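# Move the green pen onto the white plate

## Task

Take the green pen off the blue plate and leave it lying on the white plate, with neither gripper (nor any camera cable) still touching the pen at the end.

## Robot and tools

Robot: two arms, left_arm and right_arm, each ending in a two-finger gripper with a wrist camera. Calibrated base placements in the scene frame: left_arm at (-0.015, +0.340, 0) m, quat_wxyz (+1.000, 0, 0, -0.004); right_arm at (+0.046, -0.370, 0) m, quat_wxyz (+1.000, 0, 0, +0.015). Straight up is +z in both base frames.

Frames: the scene frame has its origin on the table surface, halfway between the nominal bases, with +x pointing out over the table, +y toward left_arm and +z up. Image left/right does not match arm names. Every hand position, orientation, velocity and target, and each wrist camera pose, is given in that arm's own base frame. Fixed cameras and the table use the scene frame. Reported hand poses may be off by a few centimetres, more at long reach.

Gripper geometry: fingers extend along the gripper's +z axis and close along its y axis. end_effector_position is the point between the pads, roughly 1 cm short of the fingertips.

The row format (used by every moving tool): 16 plain numbers, always both arms. First left_arm: x, y, z (metres, absolute position in left_arm's base frame), then qw, qx, qy, qz (absolute orientation, w first, same frame), then opening. Then the same 8 for right_arm in right_arm's base frame. Opening is a commanded finger setting from -1 (closed) to +1 (fully open, 0.093 m); it is not an offset. Writing 0 is a real command, so resend the present value to leave a gripper alone. To hold an arm still, resend at each call the exact pose from the last result before it stopped, plus its wanted opening. To keep an orientation, repeat your own target quaternion rather than the drifted reported one.

execute_actions(actions, cameras): actions is a list of actions; each action is up to 15 rows, one row per 1/30 s step, and a short action repeats its last row to fill 15 steps. An action is rejected for both arms if any target lies over 0.6 m from that gripper's current position along any gripper axis; a malformed call, or a first action failing this against the latest reported state, rejects the entire call. An empty list just reports state and images. cameras picks images: omitted, null or ["all"] gives all, [] none; unknown names invalidate the call.

move(target, speed, blend, opening_speed, blocking, cameras): drives each gripper in a straight line from its Hand target to the absolute pose in target (one row, or a list of up to 15 rows as waypoints; no 0.6 m limit). speed: m/s, 0.002 to 2.9, default 0.25, turning capped at twice that in rad/s; one value or one per waypoint. blend: metres of corner rounding at intermediate waypoints (default 0). opening_speed: rate of opening change per second on the -1..+1 scale, at least 0.2. blocking=false returns after about 0.5 s while motion continues; a new move takes over from a running one. Moves run at most 10 s, ignore obstacles and the other arm, and grippers lag and may overshoot speed, especially near full stretch. Opening changes in later waypoints are applied only after everything comes to rest there. The result adds a move: line, e.g. done, off_target, moving, held or fault, plus limits (paced = pose clipped, held = steps withheld). done means within 10 mm and 2 degrees; neither done nor off_target tells you about contact.

wait(seconds 0 to 10, cameras): lets time pass holding the last commands; a running move keeps going. stop(cameras): brakes a running move. zoom_image(camera, region): camera is cam_head_left, cam_head_right, cam_left_wrist or cam_right_wrist; region [x0, y0, x1, y1] in pixels from the top-left, at most 504 by 504, on the newest full image (all are 672x504). finished_scene(scene): ends the current scene, given its number; irreversible, so confirm the pen is on the white plate and released first.

Results: per arm, end_effector_position and end_effector_quat_wxyz, a Hand target (where the arm is now headed, maybe short of your command), Tool commands, Joint positions (last entry is finger gap in metres), Joint velocities ("within noise" means still), Joint torques (entries 1 to 3 wrap at ±28 N m), and grip_measured (+1 open, -1 closed). Joint ranges (rad): waist -2.618 to 3.054, shoulder 0.000 to 3.142, elbow 0.000 to 3.142 (straight at 2.901), wrist pitch, wrist yaw -1.571 to 1.571, wrist roll -2.094 to 2.094.

Control notes: each step limits the orientation change to 40 degrees from the measured one. Friction and weight may leave the gripper low, short or tilted; tiny moves may not happen or go sideways. Check pose after every move and correct tilt.

Gripping: pads meet at grip_measured about -0.94; each millimetre of object width adds about 0.0208. Readings may sit up to 0.02 high. A pen is round and thin, so close to roughly 0.24 or more below its width reading (often simply -1) and keep sending that value while carrying. To release, send a value clearly above the width reading, then lift clear.

Avoid: dropping or tossing the pen, fast impacts, hard presses (a target far beyond contact presses hard), any contact between the two arms or grippers, paths passing near an arm's own base, and leaving anything off the table (that fails the task). A camera cable resting on the pen counts as touching it. Motor heat from holding loads or stretched poses: MOTOR HOT at 75 °C, fold and fault at 90 °C, collapse at 100 °C. Loose objects may occasionally get nudged by outside pushes.

Each tool is called after "Call:" by a JSON object that holds its "name" and its "arguments", one argument or row to a line.

## Session

Call:
{"name": "execute_actions", "arguments": {
  "actions": []
}}

Scene clock: 0.00 s.
left_arm: end_effector_position=(+0.3778, +0.0433, +0.0662) grip_measured=+1.000 end_effector_quat_wxyz=(+0.538, -0.102, +0.832, +0.092) | right_arm: end_effector_position=(+0.3883, -0.0296, +0.0658) grip_measured=+1.000 end_effector_quat_wxyz=(+0.518, +0.069, +0.847, -0.101)
Joint positions: left_arm=[-0.004 1.596 0.356 0.807 -0.27 -0.075 0.093] | right_arm=[0.046 1.599 0.425 0.694 0.285 0.036 0.093]
Joint velocities: within noise
Joint torques (N m): no reading
Motor temperatures (°C): left_arm=[26 28 30 30 26 28 26] | right_arm=[27 30 26 26 26 27 27]
Heat: left arm: 30 °C; right arm: 30 °C.
Hand target: left_arm +0.3805, +0.0433, +0.0712; +0.544, -0.103, +0.828, +0.092 | right_arm +0.3904, -0.0295, +0.0699; +0.523, +0.070, +0.844, -0.100
Tool commands: left_gripper/opening=+1.0 right_gripper/opening=+1.0

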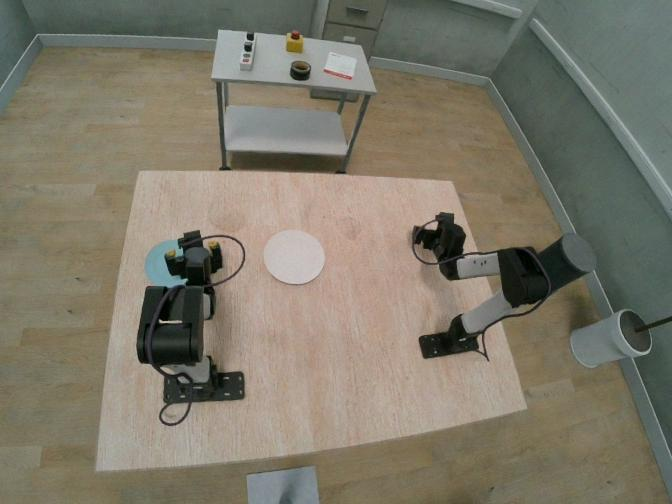

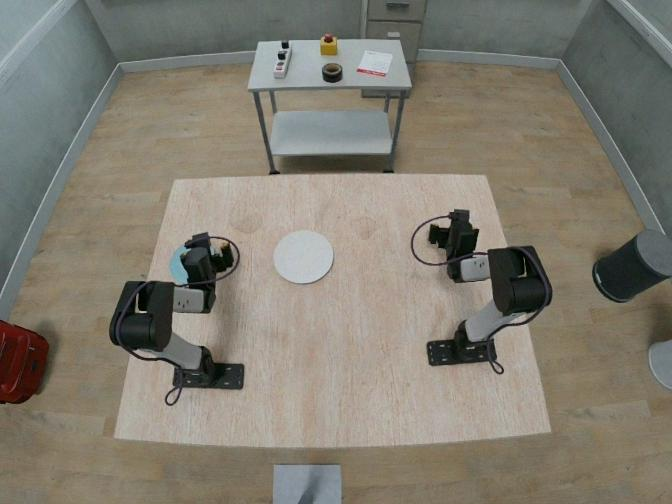

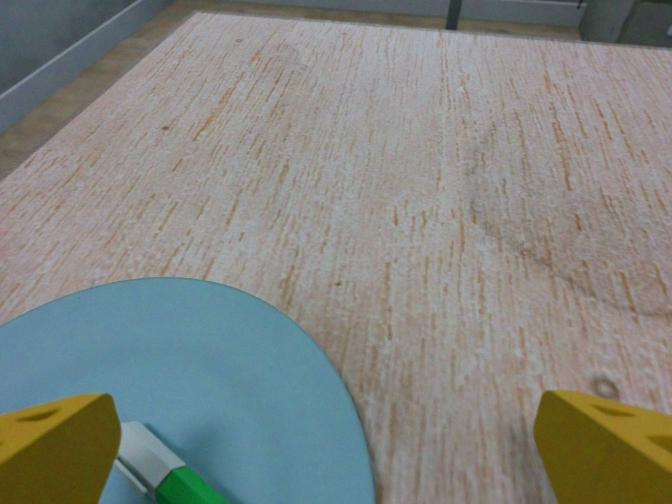

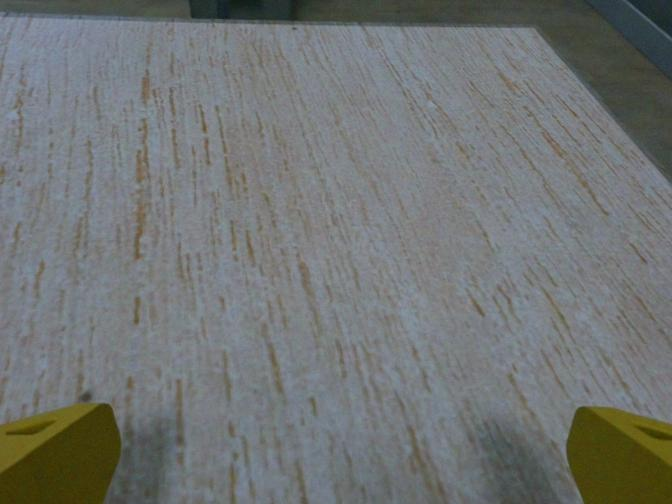

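Call:
{"name": "move", "arguments": {
  "target": [0.31, 0.08, 0.25, 0.13, 0, 0.99, 0, 1, 0.3883, -0.0296, 0.0658, 0.518, 0.069, 0.847, -0.101, 1]
}}

Scene clock: 15.23 s.
left_arm: end_effector_position=(+0.3068, +0.0815, +0.2436) grip_measured=+1.000 end_effector_quat_wxyz=(+0.125, -0.012, +0.992, +0.008) | right_arm: end_effector_position=(+0.3883, -0.0296, +0.0658) grip_measured=+1.000 end_effector_quat_wxyz=(+0.518, +0.069, +0.847, -0.101)
Joint positions: left_arm=[0.288 1.598 1.77 -1.497 0.053 0.258 0.093] | right_arm=[0.046 1.599 0.425 0.694 0.285 0.036 0.093]
Joint velocities: within noise
Joint torques (N m): left_arm=[0.61 -4.26 10.35 0.8 0.29 0.2] | right_arm=[0.17 -5.59 4.78 2.62 0.02 0.07]
Motor temperatures (°C): left_arm=[26 29 32 33 26 28 26] | right_arm=[27 31 27 30 26 27 27]
Heat: left arm: 33 °C; right arm: 31 °C.
Hand target: left_arm +0.3086, +0.0813, +0.2509; +0.131, -0.006, +0.991, +0.001 | right_arm +0.3883, -0.0296, +0.0658; +0.518, +0.069, +0.847, -0.101
Off the commanded pose: left_arm 0.007 m, 2 deg | right_arm 0.000 m, 0 deg.
move: done

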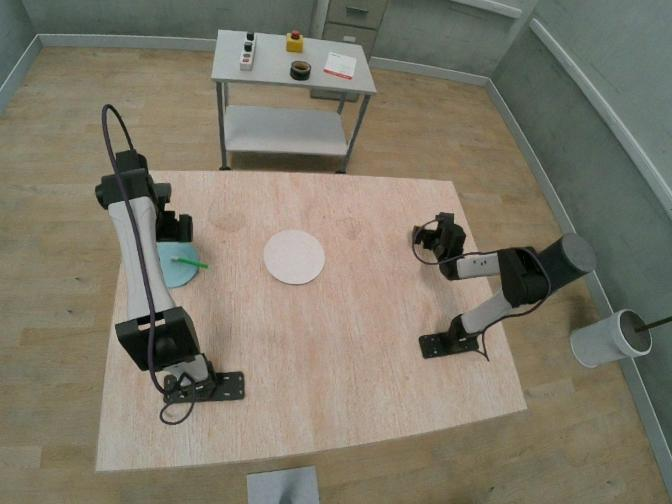

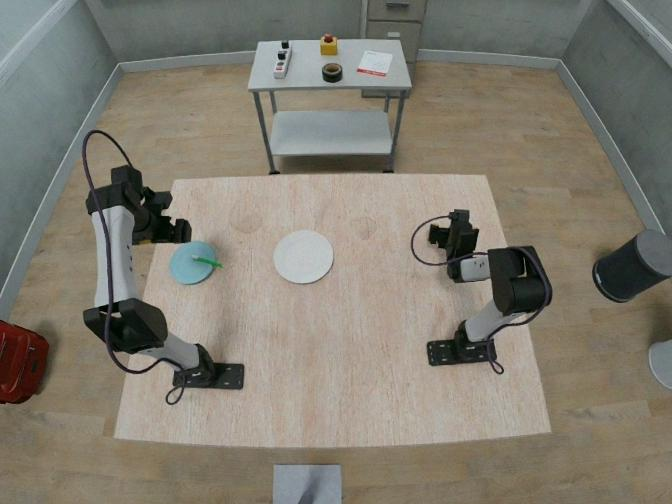

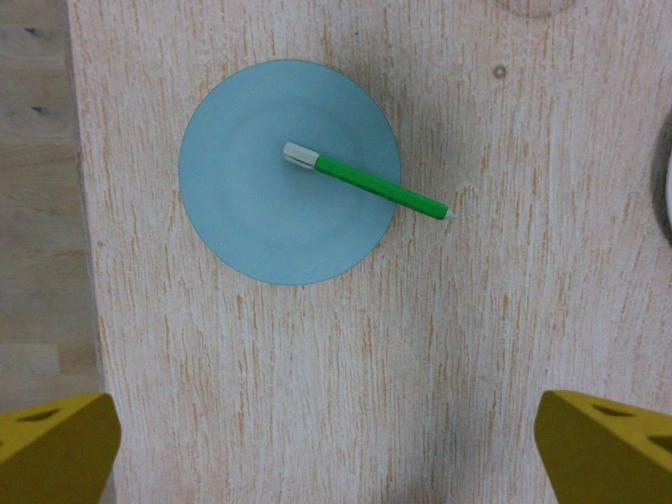

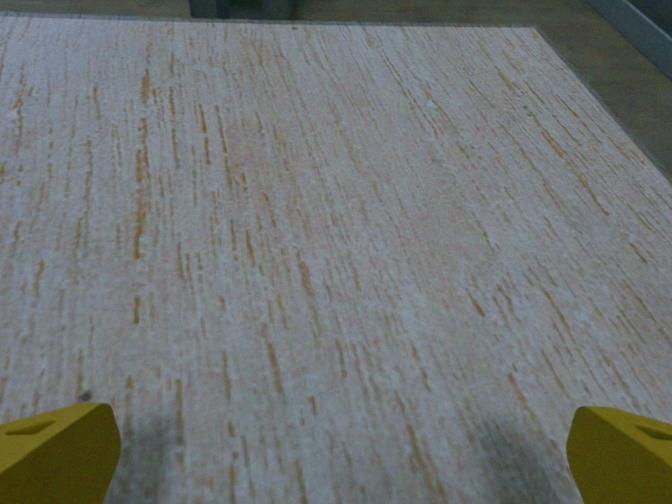

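Call:
{"name": "move", "arguments": {
  "target": [0.37, 0.069, 0.13, 0, -0.5736, 0.8192, 0, 0.0, 0.3883, -0.0296, 0.0658, 0.518, 0.069, 0.847, -0.101, 1],
  "cameras": ["cam_left_wrist", "cam_head_right"]
}}

Call:
{"name": "zoom_image", "arguments": {
  "camera": "cam_head_right",
  "region": [140, 200, 360, 320]
}}

Scene clock: 102.20 s.
left_arm: end_effector_position=(+0.3585, +0.0676, +0.1273) grip_measured=+0.003 end_effector_quat_wxyz=(-0.017, -0.566, +0.824, +0.000) | right_arm: end_effector_position=(+0.3883, -0.0296, +0.0658) grip_measured=+1.000 end_effector_quat_wxyz=(+0.518, +0.069, +0.847, -0.101)
Joint positions: left_arm=[0.193 1.962 1.77 -1.411 0.014 -1.01 0.045] | right_arm=[0.046 1.599 0.425 0.694 0.285 0.036 0.093]
Joint velocities: within noise
Joint torques (N m): left_arm=[-0.88 -6.89 9.55 0.53 -0.07 -0.18] | right_arm=[0.2 -5.6 4.75 2.62 0.02 0.07]
Motor temperatures (°C): left_arm=[26 30 39 31 26 28 26] | right_arm=[27 33 29 37 26 27 27]
Heat: left arm: 39 °C; right arm: 37 °C.
Hand target: left_arm +0.3701, +0.0670, +0.1306; -0.001, -0.569, +0.822, -0.005 | right_arm +0.3883, -0.0296, +0.0658; +0.518, +0.069, +0.847, -0.101
Off the commanded pose: left_arm 0.012 m, 2 deg | right_arm 0.000 m, 0 deg.
move: off_target (left_arm)
Images, in order (width x height): cam_head_right 672x504, cam_left_wrist 672x504.

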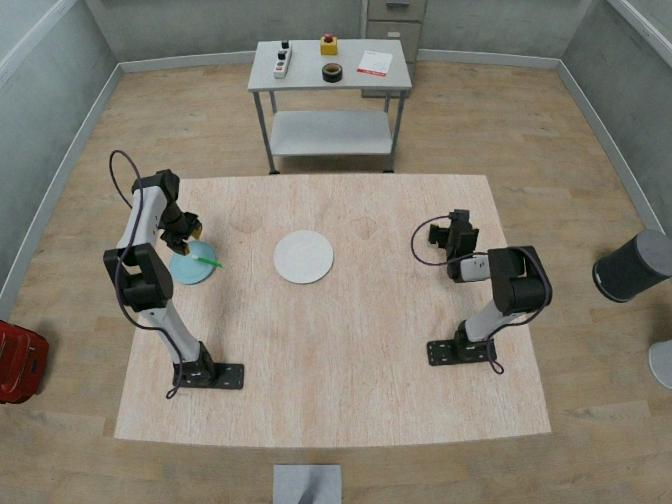

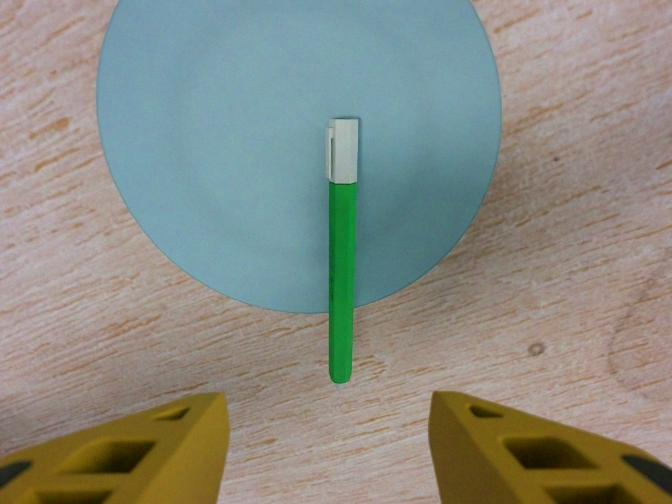

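Scaled by 2.291.

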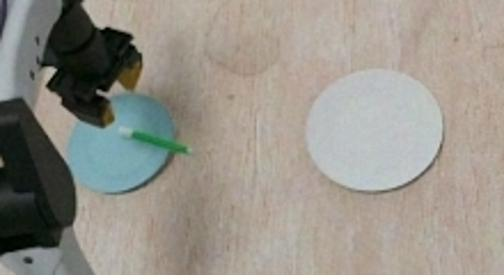

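Call:
{"name": "move", "arguments": {
  "target": [0.37, 0.064, 0.06, 0, -0.5736, 0.8192, 0, -0.2, 0.3883, -0.0296, 0.0658, 0.518, 0.069, 0.847, -0.101, 1],
  "cameras": ["cam_left_wrist", "cam_head_right"]
}}

Scene clock: 124.77 s.
left_arm: end_effector_position=(+0.3716, +0.0651, +0.0689) grip_measured=-0.197 end_effector_quat_wxyz=(+0.002, -0.571, +0.821, -0.009) | right_arm: end_effector_position=(+0.3883, -0.0296, +0.0658) grip_measured=+1.000 end_effector_quat_wxyz=(+0.518, +0.069, +0.847, -0.101)
Joint positions: left_arm=[0.18 1.984 1.569 -1.144 0.014 -1.035 0.036] | right_arm=[0.046 1.599 0.425 0.694 0.285 0.036 0.093]
Joint velocities: within noise
Joint torques (N m): left_arm=[-0.83 -7.32 4.88 0.68 -0.2 -0.15] | right_arm=[0.21 -5.59 4.74 2.62 0.02 0.08]
Motor temperatures (°C): left_arm=[26 32 39 31 26 28 26] | right_arm=[27 33 30 38 26 27 27]
Heat: left arm: 39 °C; right arm: 38 °C.
Hand target: left_arm +0.3698, +0.0641, +0.0601; +0.000, -0.574, +0.819, +0.000 | right_arm +0.3883, -0.0296, +0.0658; +0.518, +0.069, +0.847, -0.101
Off the commanded pose: left_arm 0.009 m, 1 deg | right_arm 0.000 m, 0 deg.
move: done
Images, in order (width x height): cam_head_right 672x504, cam_left_wrist 672x504.

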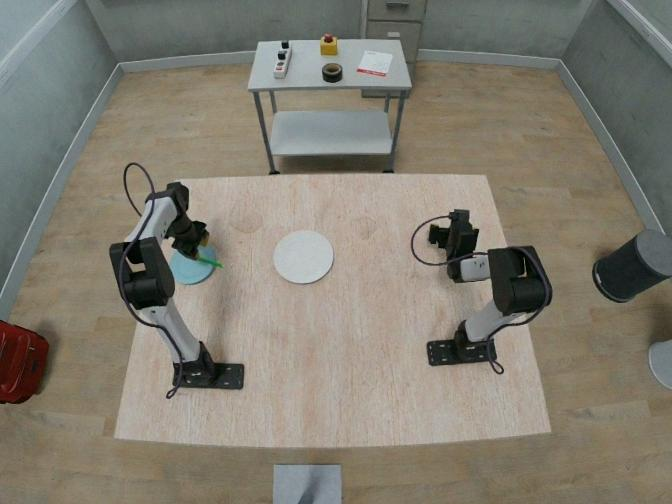

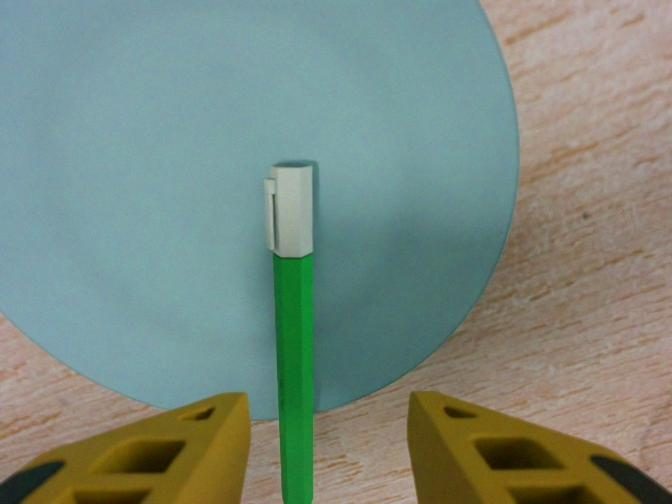

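Call:
{"name": "move", "arguments": {
  "target": [0.358, 0.067, 0.03, 0, -0.5736, 0.8192, 0, -0.2, 0.3883, -0.0296, 0.0658, 0.518, 0.069, 0.847, -0.101, 1],
  "cameras": ["cam_left_wrist"]
}}

Scene clock: 134.83 s.
left_arm: end_effector_position=(+0.3614, +0.0633, +0.0354) grip_measured=-0.197 end_effector_quat_wxyz=(-0.001, -0.571, +0.821, -0.007) | right_arm: end_effector_position=(+0.3883, -0.0296, +0.0658) grip_measured=+1.000 end_effector_quat_wxyz=(+0.518, +0.069, +0.847, -0.101)
Joint positions: left_arm=[0.18 1.984 1.432 -1.015 0.014 -1.035 0.036] | right_arm=[0.046 1.599 0.425 0.694 0.285 0.036 0.093]
Joint velocities: within noise
Joint torques (N m): left_arm=[0.42 -7.97 4.48 0.65 -0.19 0.01] | right_arm=[0.18 -5.59 4.77 2.62 0.02 0.08]
Motor temperatures (°C): left_arm=[26 32 38 31 26 28 26] | right_arm=[27 33 30 38 26 27 27]
Heat: left arm: 38 °C; right arm: 38 °C.
Hand target: left_arm +0.3581, +0.0670, +0.0301; +0.000, -0.574, +0.819, +0.000 | right_arm +0.3883, -0.0296, +0.0658; +0.518, +0.069, +0.847, -0.101
Off the commanded pose: left_arm 0.007 m, 1 deg | right_arm 0.000 m, 0 deg.
move: done
Images, in order (width x height): cam_left_wrist 672x504.

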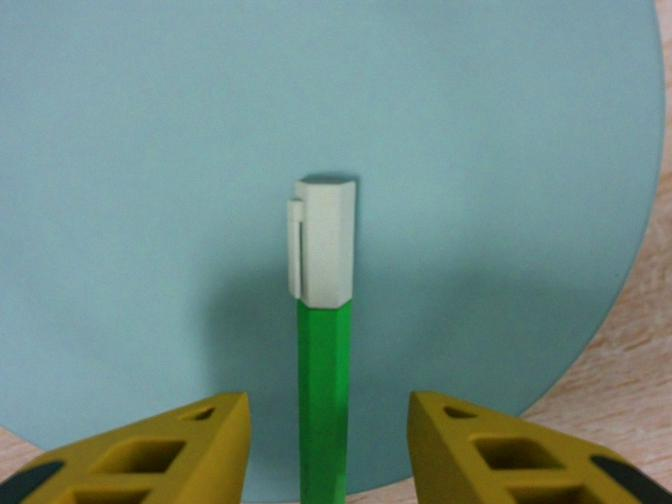

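Call:
{"name": "move", "arguments": {
  "target": [0.358, 0.070, 0.019, 0, -0.5736, 0.8192, 0, -0.2, 0.3883, -0.0296, 0.0658, 0.518, 0.069, 0.847, -0.101, 1],
  "cameras": ["cam_left_wrist", "cam_head_left"],
  "speed": 0.05
}}

Call:
{"name": "zoom_image", "arguments": {
  "camera": "cam_head_left",
  "region": [120, 200, 260, 310]
}}

Scene clock: 150.70 s.
left_arm: end_effector_position=(+0.3627, +0.0660, +0.0300) grip_measured=-0.197 end_effector_quat_wxyz=(+0.005, -0.573, +0.819, -0.010) | right_arm: end_effector_position=(+0.3883, -0.0296, +0.0658) grip_measured=+1.000 end_effector_quat_wxyz=(+0.518, +0.069, +0.847, -0.101)
Joint positions: left_arm=[0.186 1.984 1.409 -0.978 0.014 -1.035 0.036] | right_arm=[0.046 1.599 0.425 0.694 0.285 0.036 0.093]
Joint velocities: within noise
Joint torques (N m): left_arm=[0.54 -6.78 4.45 0.69 -0.19 0.1] | right_arm=[0.21 -5.59 4.71 2.62 0.02 0.07]
Motor temperatures (°C): left_arm=[26 33 36 31 26 28 26] | right_arm=[27 33 30 39 26 27 27]
Heat: left arm: 36 °C; right arm: 39 °C.
Hand target: left_arm +0.3577, +0.0697, +0.0193; +0.000, -0.573, +0.819, +0.000 | right_arm +0.3883, -0.0296, +0.0658; +0.518, +0.069, +0.847, -0.101
Off the commanded pose: left_arm 0.013 m, 1 deg | right_arm 0.000 m, 0 deg.
move: off_target (left_arm)
Images, in order (width x height): cam_head_left 672x504, cam_left_wrist 672x504.

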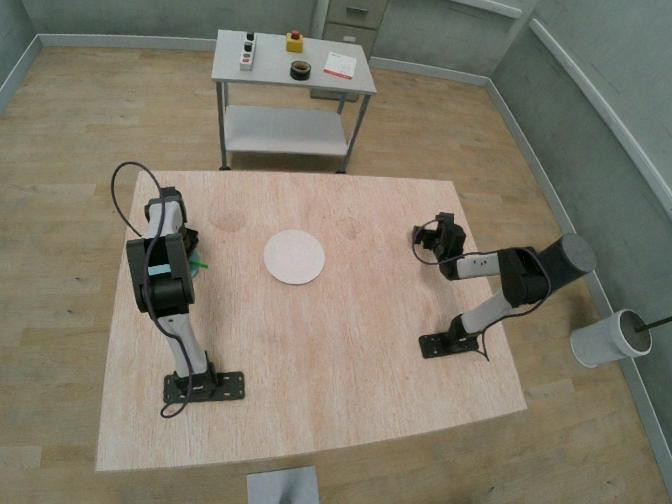

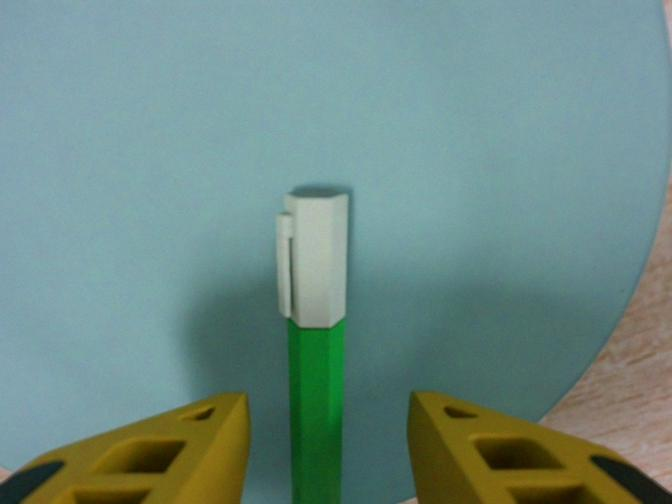

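Scaled by 3.600.

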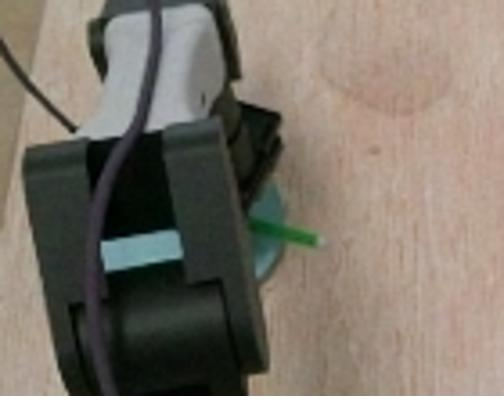

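Call:
{"name": "move", "arguments": {
  "target": [0.356, 0.070, 0.019, 0, -0.5736, 0.8192, 0, -0.98, 0.3883, -0.0296, 0.0658, 0.518, 0.069, 0.847, -0.101, 1],
  "cameras": ["cam_left_wrist"],
  "speed": 0.05,
  "opening_speed": 0.6
}}

Scene clock: 163.27 s.
left_arm: end_effector_position=(+0.3606, +0.0656, +0.0276) grip_measured=-0.888 end_effector_quat_wxyz=(+0.003, -0.573, +0.819, -0.009) | right_arm: end_effector_position=(+0.3883, -0.0296, +0.0658) grip_measured=+1.000 end_effector_quat_wxyz=(+0.518, +0.069, +0.847, -0.101)
Joint positions: left_arm=[0.186 1.984 1.399 -0.973 0.014 -1.035 0.003] | right_arm=[0.046 1.599 0.425 0.694 0.285 0.036 0.093]
Joint velocities: within noise
Joint torques (N m): left_arm=[0.66 -7.24 4.42 0.67 -0.19 0.11] | right_arm=[0.21 -5.57 4.77 2.62 0.02 0.07]
Motor temperatures (°C): left_arm=[26 34 35 31 26 28 26] | right_arm=[27 33 30 40 26 27 27]
Heat: left arm: 35 °C; right arm: 40 °C.
Hand target: left_arm +0.3560, +0.0699, +0.0192; +0.000, -0.574, +0.819, +0.000 | right_arm +0.3883, -0.0296, +0.0658; +0.518, +0.069, +0.847, -0.101
Off the commanded pose: left_arm 0.011 m, 1 deg | right_arm 0.000 m, 0 deg.
move: off_target (left_arm)
Images, in order (width x height): cam_left_wrist 672x504.

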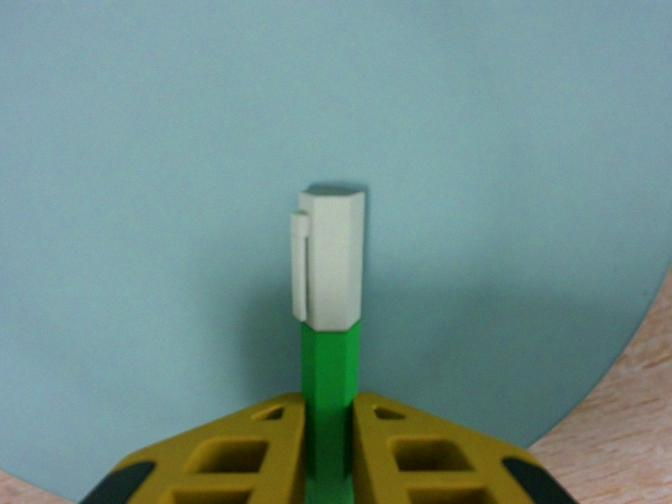

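Call:
{"name": "move", "arguments": {
  "target": [
    [0.36, 0.067, 0.08, 0, -0.5736, 0.8192, 0, -0.98, 0.3883, -0.0296, 0.0658, 0.518, 0.069, 0.847, -0.101, 1],
    [0.38, -0.22, 0.11, 0, -0.2588, 0.9659, 0, -0.98, 0.3883, -0.0296, 0.0658, 0.518, 0.069, 0.847, -0.101, 1]
  ],
  "cameras": ["cam_left_wrist", "cam_head_right", "cam_head_left"],
  "speed": [0.12, 0.25],
  "blend": 0.02
}}

Call:
{"name": "zoom_image", "arguments": {
  "camera": "cam_head_right",
  "region": [200, 180, 380, 310]
}}

Scene clock: 176.03 s.
left_arm: end_effector_position=(+0.3725, -0.2202, +0.1080) grip_measured=-0.897 end_effector_quat_wxyz=(-0.008, -0.263, +0.965, +0.000) | right_arm: end_effector_position=(+0.3883, -0.0296, +0.0658) grip_measured=+1.000 end_effector_quat_wxyz=(+0.518, +0.069, +0.847, -0.101)
Joint positions: left_arm=[-0.529 2.246 2.129 -1.464 0.012 -1.061 0.002] | right_arm=[0.046 1.599 0.425 0.694 0.285 0.036 0.093]
Joint velocities: within noise
Joint torques (N m): left_arm=[0.4 -8.32 10.22 0.28 -0.2 0.16] | right_arm=[0.21 -5.59 4.74 2.62 0.02 0.07]
Motor temperatures (°C): left_arm=[26 35 35 31 26 28 26] | right_arm=[27 33 30 40 26 27 27]
Heat: left arm: 35 °C; right arm: 40 °C.
Hand target: left_arm +0.3792, -0.2188, +0.1099; -0.001, -0.259, +0.966, +0.002 | right_arm +0.3883, -0.0296, +0.0658; +0.518, +0.069, +0.847, -0.101
Off the commanded pose: left_arm 0.008 m, 1 deg | right_arm 0.000 m, 0 deg.
move: done
Images, in order (width x height): cam_head_left 672x504, cam_head_right 672x504, cam_left_wrist 672x504.

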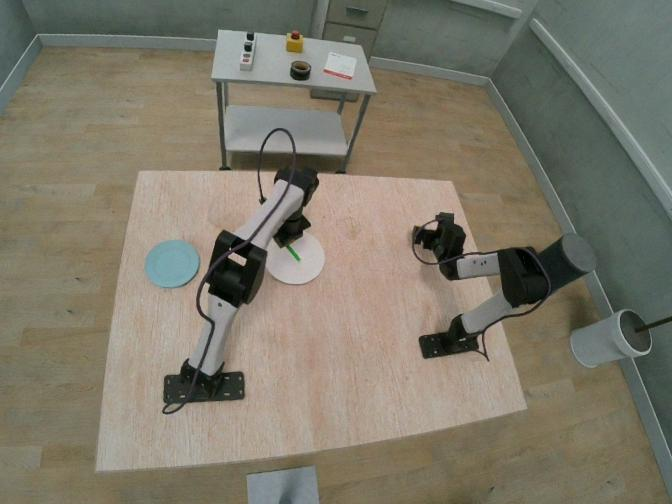

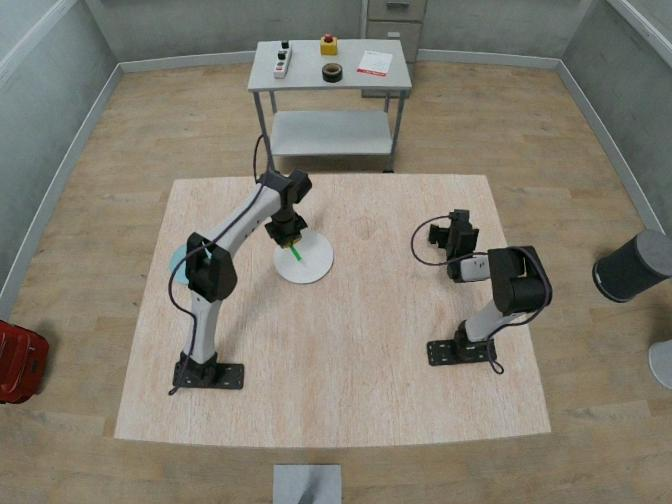

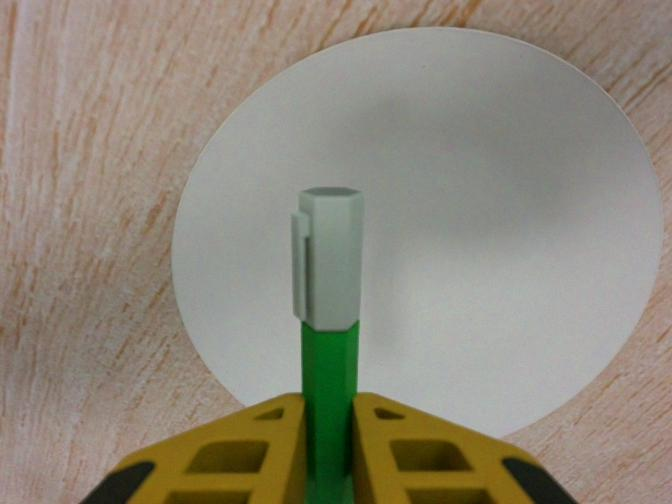

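Scaled by 2.800.

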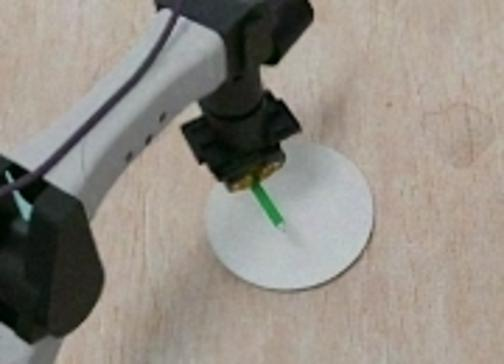

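Call:
{"name": "move", "arguments": {
  "target": [
    [0.40, -0.244, 0.055, 0, -0.2588, 0.9659, 0, -0.98, 0.3883, -0.0296, 0.0658, 0.518, 0.069, 0.847, -0.101, 1],
    [0.398, -0.244, 0.025, 0, -0.2588, 0.9659, 0, -0.98, 0.3883, -0.0296, 0.0658, 0.518, 0.069, 0.847, -0.101, 1]
  ],
  "cameras": ["cam_left_wrist", "cam_head_right"],
  "speed": [0.15, 0.05]
}}

Call:
{"name": "zoom_image", "arguments": {
  "camera": "cam_head_right",
  "region": [230, 200, 370, 300]
}}

Scene clock: 190.70 s.
left_arm: end_effector_position=(+0.3994, -0.2419, +0.0370) grip_measured=-0.897 end_effector_quat_wxyz=(-0.001, -0.257, +0.966, -0.007) | right_arm: end_effector_position=(+0.3883, -0.0296, +0.0658) grip_measured=+1.000 end_effector_quat_wxyz=(+0.518, +0.069, +0.847, -0.101)
Joint positions: left_arm=[-0.54 2.391 2.095 -1.266 0.012 -1.061 0.002] | right_arm=[0.046 1.599 0.425 0.694 0.285 0.036 0.093]
Joint velocities: within noise
Joint torques (N m): left_arm=[-0.98 -9.68 4.74 0.74 -0.18 -0.11] | right_arm=[0.21 -5.59 4.77 2.62 0.01 0.08]
Motor temperatures (°C): left_arm=[26 37 37 31 26 28 27] | right_arm=[27 33 30 41 26 27 27]
Heat: left arm: 37 °C; right arm: 41 °C.
Hand target: left_arm +0.3975, -0.2437, +0.0252; -0.001, -0.259, +0.966, +0.001 | right_arm +0.3883, -0.0296, +0.0658; +0.518, +0.069, +0.847, -0.101
Off the commanded pose: left_arm 0.012 m, 1 deg | right_arm 0.000 m, 0 deg.
move: off_target (left_arm)
Images, in order (width x height): cam_head_right 672x504, cam_left_wrist 672x504.

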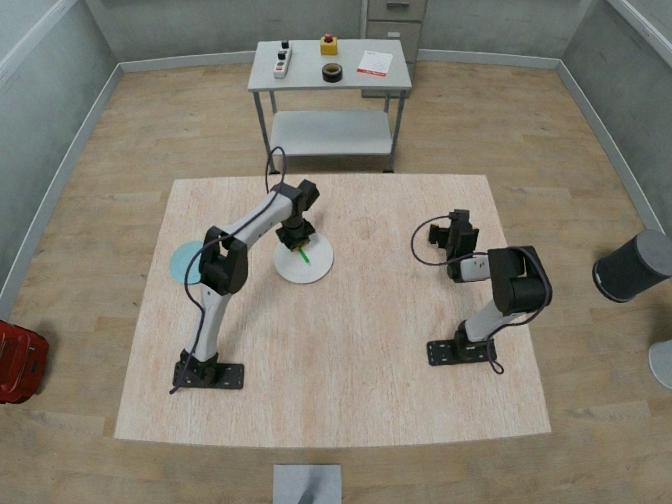

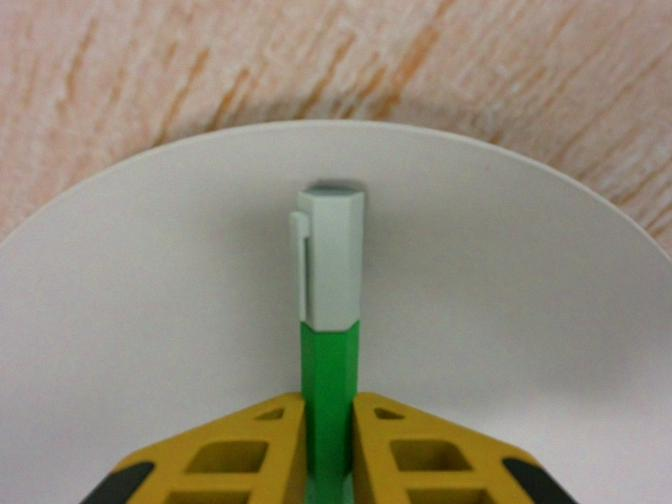

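Scaled by 3.600.

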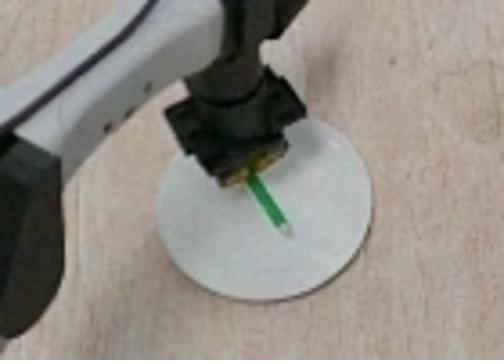

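Call:
{"name": "move", "arguments": {
  "target": [
    [0.375, -0.256, 0.042, 0, -0.2588, 0.9659, 0, -0.98, 0.3883, -0.0296, 0.0658, 0.518, 0.069, 0.847, -0.101, 1],
    [0.372, -0.256, 0.018, 0, -0.2588, 0.9659, 0, -0.98, 0.3883, -0.0296, 0.0658, 0.518, 0.069, 0.847, -0.101, 1]
  ],
  "cameras": ["cam_left_wrist", "cam_head_right"],
  "speed": [0.1, 0.05]
}}

Call:
{"name": "zoom_image", "arguments": {
  "camera": "cam_head_right",
  "region": [230, 200, 370, 300]
}}

Scene clock: 208.10 s.
left_arm: end_effector_position=(+0.3771, -0.2541, +0.0235) grip_measured=-0.897 end_effector_quat_wxyz=(+0.003, -0.255, +0.967, +0.002) | right_arm: end_effector_position=(+0.3883, -0.0296, +0.0658) grip_measured=+1.000 end_effector_quat_wxyz=(+0.518, +0.069, +0.847, -0.101)
Joint positions: left_arm=[-0.596 2.347 1.964 -1.187 -0.008 -1.112 0.002] | right_arm=[0.046 1.599 0.425 0.694 0.285 0.036 0.093]
Joint velocities: within noise
Joint torques (N m): left_arm=[-0.69 -11.06 3.44 0.72 -0.09 -0.13] | right_arm=[0.2 -5.56 4.81 2.62 0.01 0.08]
Motor temperatures (°C): left_arm=[26 42 36 31 26 28 27] | right_arm=[27 33 30 41 26 27 27]
Heat: left arm: 42 °C; right arm: 41 °C.
Hand target: left_arm +0.3731, -0.2543, +0.0180; +0.004, -0.259, +0.966, +0.004 | right_arm +0.3883, -0.0296, +0.0658; +0.518, +0.069, +0.847, -0.101
Off the commanded pose: left_arm 0.008 m, 1 deg | right_arm 0.000 m, 0 deg.
move: done
Images, in order (width x height): cam_head_right 672x504, cam_left_wrist 672x504.

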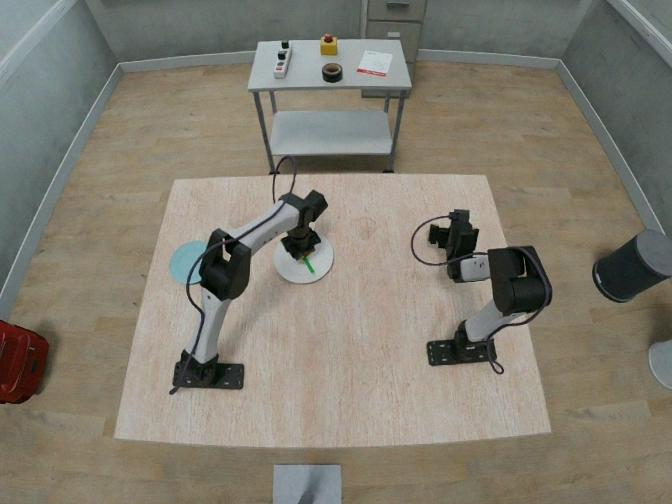

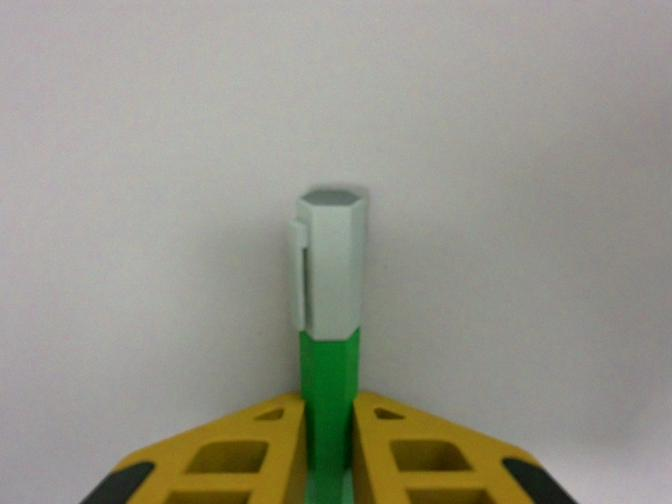

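Scaled by 3.600.

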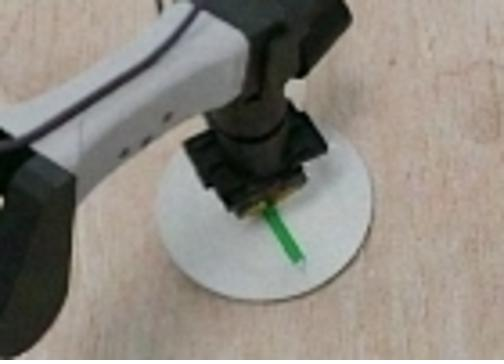

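Call:
{"name": "move", "arguments": {
  "target": [
    [0.372, -0.256, 0.016, 0, -0.2588, 0.9659, 0, -0.98, 0.3883, -0.0296, 0.0658, 0.518, 0.069, 0.847, -0.101, 1],
    [0.372, -0.256, 0.016, 0, -0.2588, 0.9659, 0, -0.35, 0.3883, -0.0296, 0.0658, 0.518, 0.069, 0.847, -0.101, 1]
  ],
  "cameras": ["cam_left_wrist"],
  "speed": 0.05,
  "opening_speed": 0.5
}}

Scene clock: 218.63 s.
left_arm: end_effector_position=(+0.3734, -0.2526, +0.0226) grip_measured=-0.353 end_effector_quat_wxyz=(-0.003, -0.255, +0.967, +0.006) | right_arm: end_effector_position=(+0.3883, -0.0296, +0.0658) grip_measured=+1.000 end_effector_quat_wxyz=(+0.518, +0.069, +0.847, -0.101)
Joint positions: left_arm=[-0.596 2.345 1.957 -1.196 -0.003 -1.112 0.028] | right_arm=[0.046 1.599 0.425 0.694 0.285 0.036 0.093]
Joint velocities: within noise
Joint torques (N m): left_arm=[-0.69 -10.77 3.55 0.84 0.05 -0.13] | right_arm=[0.27 -5.6 4.82 2.63 0.02 0.08]
Motor temperatures (°C): left_arm=[26 44 35 31 26 28 27] | right_arm=[27 33 30 42 26 27 27]
Heat: left arm: 44 °C; right arm: 42 °C.
Hand target: left_arm +0.3715, -0.2565, +0.0162; -0.002, -0.258, +0.966, -0.001 | right_arm +0.3883, -0.0296, +0.0658; +0.518, +0.069, +0.847, -0.101
Off the commanded pose: left_arm 0.008 m, 1 deg | right_arm 0.000 m, 0 deg.
move: done
Images, in order (width x height): cam_left_wrist 672x504.

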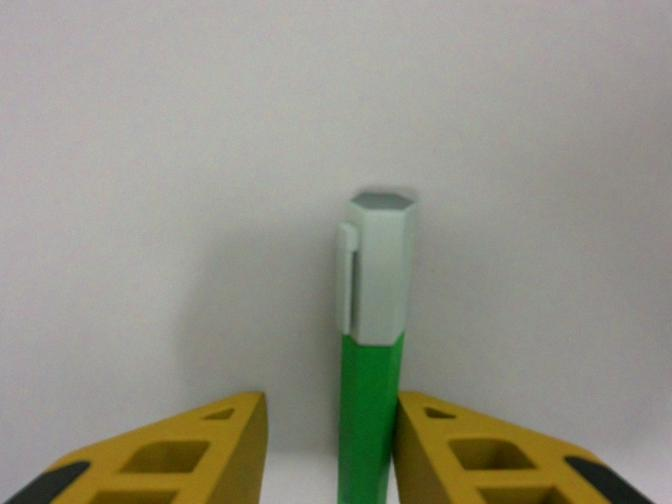

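Call:
{"name": "move", "arguments": {
  "target": [
    [0.372, -0.256, 0.017, 0, -0.2588, 0.9659, 0, 0.1, 0.3883, -0.0296, 0.0658, 0.518, 0.069, 0.847, -0.101, 1],
    [0.372, -0.256, 0.13, 0, -0.2588, 0.9659, 0, 0.1, 0.3883, -0.0296, 0.0658, 0.518, 0.069, 0.847, -0.101, 1]
  ],
  "cameras": ["cam_left_wrist", "cam_head_right"],
  "speed": [0.05, 0.15],
  "opening_speed": 0.8
}}

Call:
{"name": "zoom_image", "arguments": {
  "camera": "cam_head_right",
  "region": [230, 200, 370, 300]
}}

Scene clock: 227.57 s.
left_arm: end_effector_position=(+0.3720, -0.2532, +0.1150) grip_measured=+0.097 end_effector_quat_wxyz=(-0.002, -0.256, +0.967, -0.001) | right_arm: end_effector_position=(+0.3883, -0.0296, +0.0658) grip_measured=+1.000 end_effector_quat_wxyz=(+0.518, +0.069, +0.847, -0.101)
Joint positions: left_arm=[-0.596 2.343 2.322 -1.552 0.004 -1.113 0.05] | right_arm=[0.046 1.599 0.425 0.694 0.285 0.036 0.093]
Joint velocities: within noise
Joint torques (N m): left_arm=[-0.69 -11.66 8.91 0.26 -0.01 -0.13] | right_arm=[0.21 -5.59 4.77 2.62 0.03 0.08]
Motor temperatures (°C): left_arm=[26 45 35 31 26 28 27] | right_arm=[27 33 30 42 26 27 27]
Heat: left arm: 45 °C; right arm: 42 °C.
Hand target: left_arm +0.3711, -0.2567, +0.1294; +0.007, -0.259, +0.966, -0.013 | right_arm +0.3883, -0.0296, +0.0658; +0.518, +0.069, +0.847, -0.101
Off the commanded pose: left_arm 0.015 m, 0 deg | right_arm 0.000 m, 0 deg.
joint sent to its limit (left arm) — joint 4 (wrist pitch), lower limit. The joint targets still meet the commanded pose.
move: off_target (left_arm)
Images, in order (width x height): cam_head_right 672x504, cam_left_wrist 672x504.

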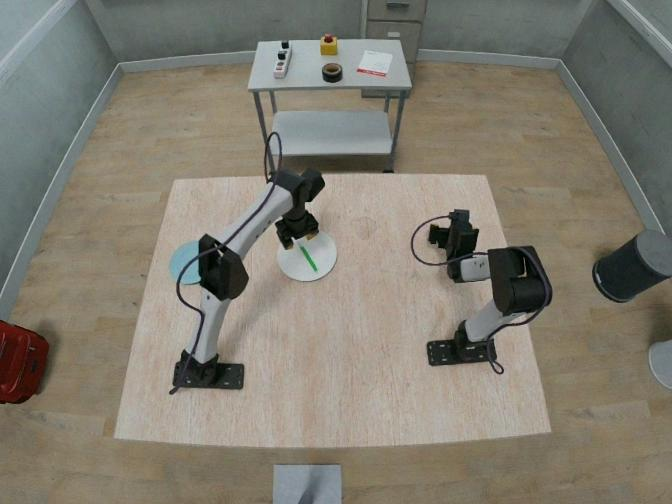

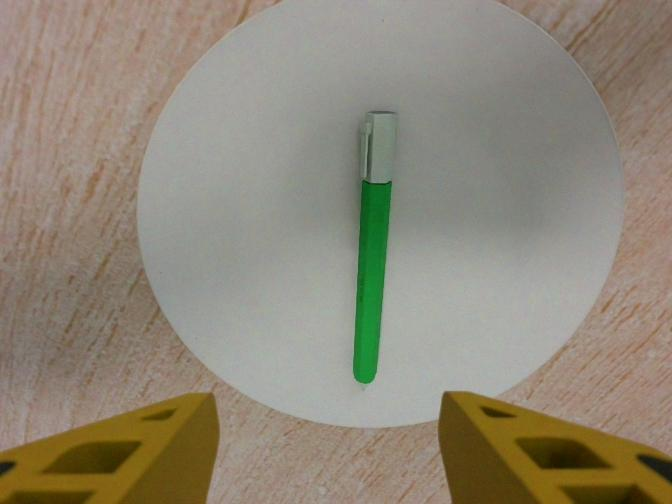

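Scaled by 3.600.

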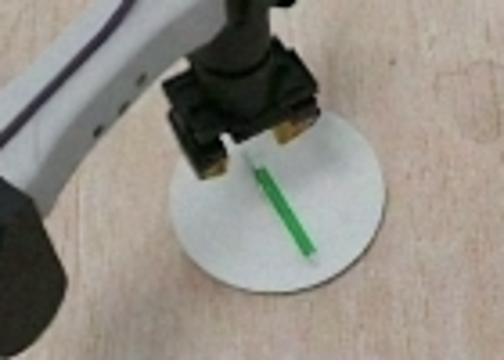

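Call:
{"name": "finished_scene", "arguments": {
  "scene": 1
}}

The scene is finished: the task was done.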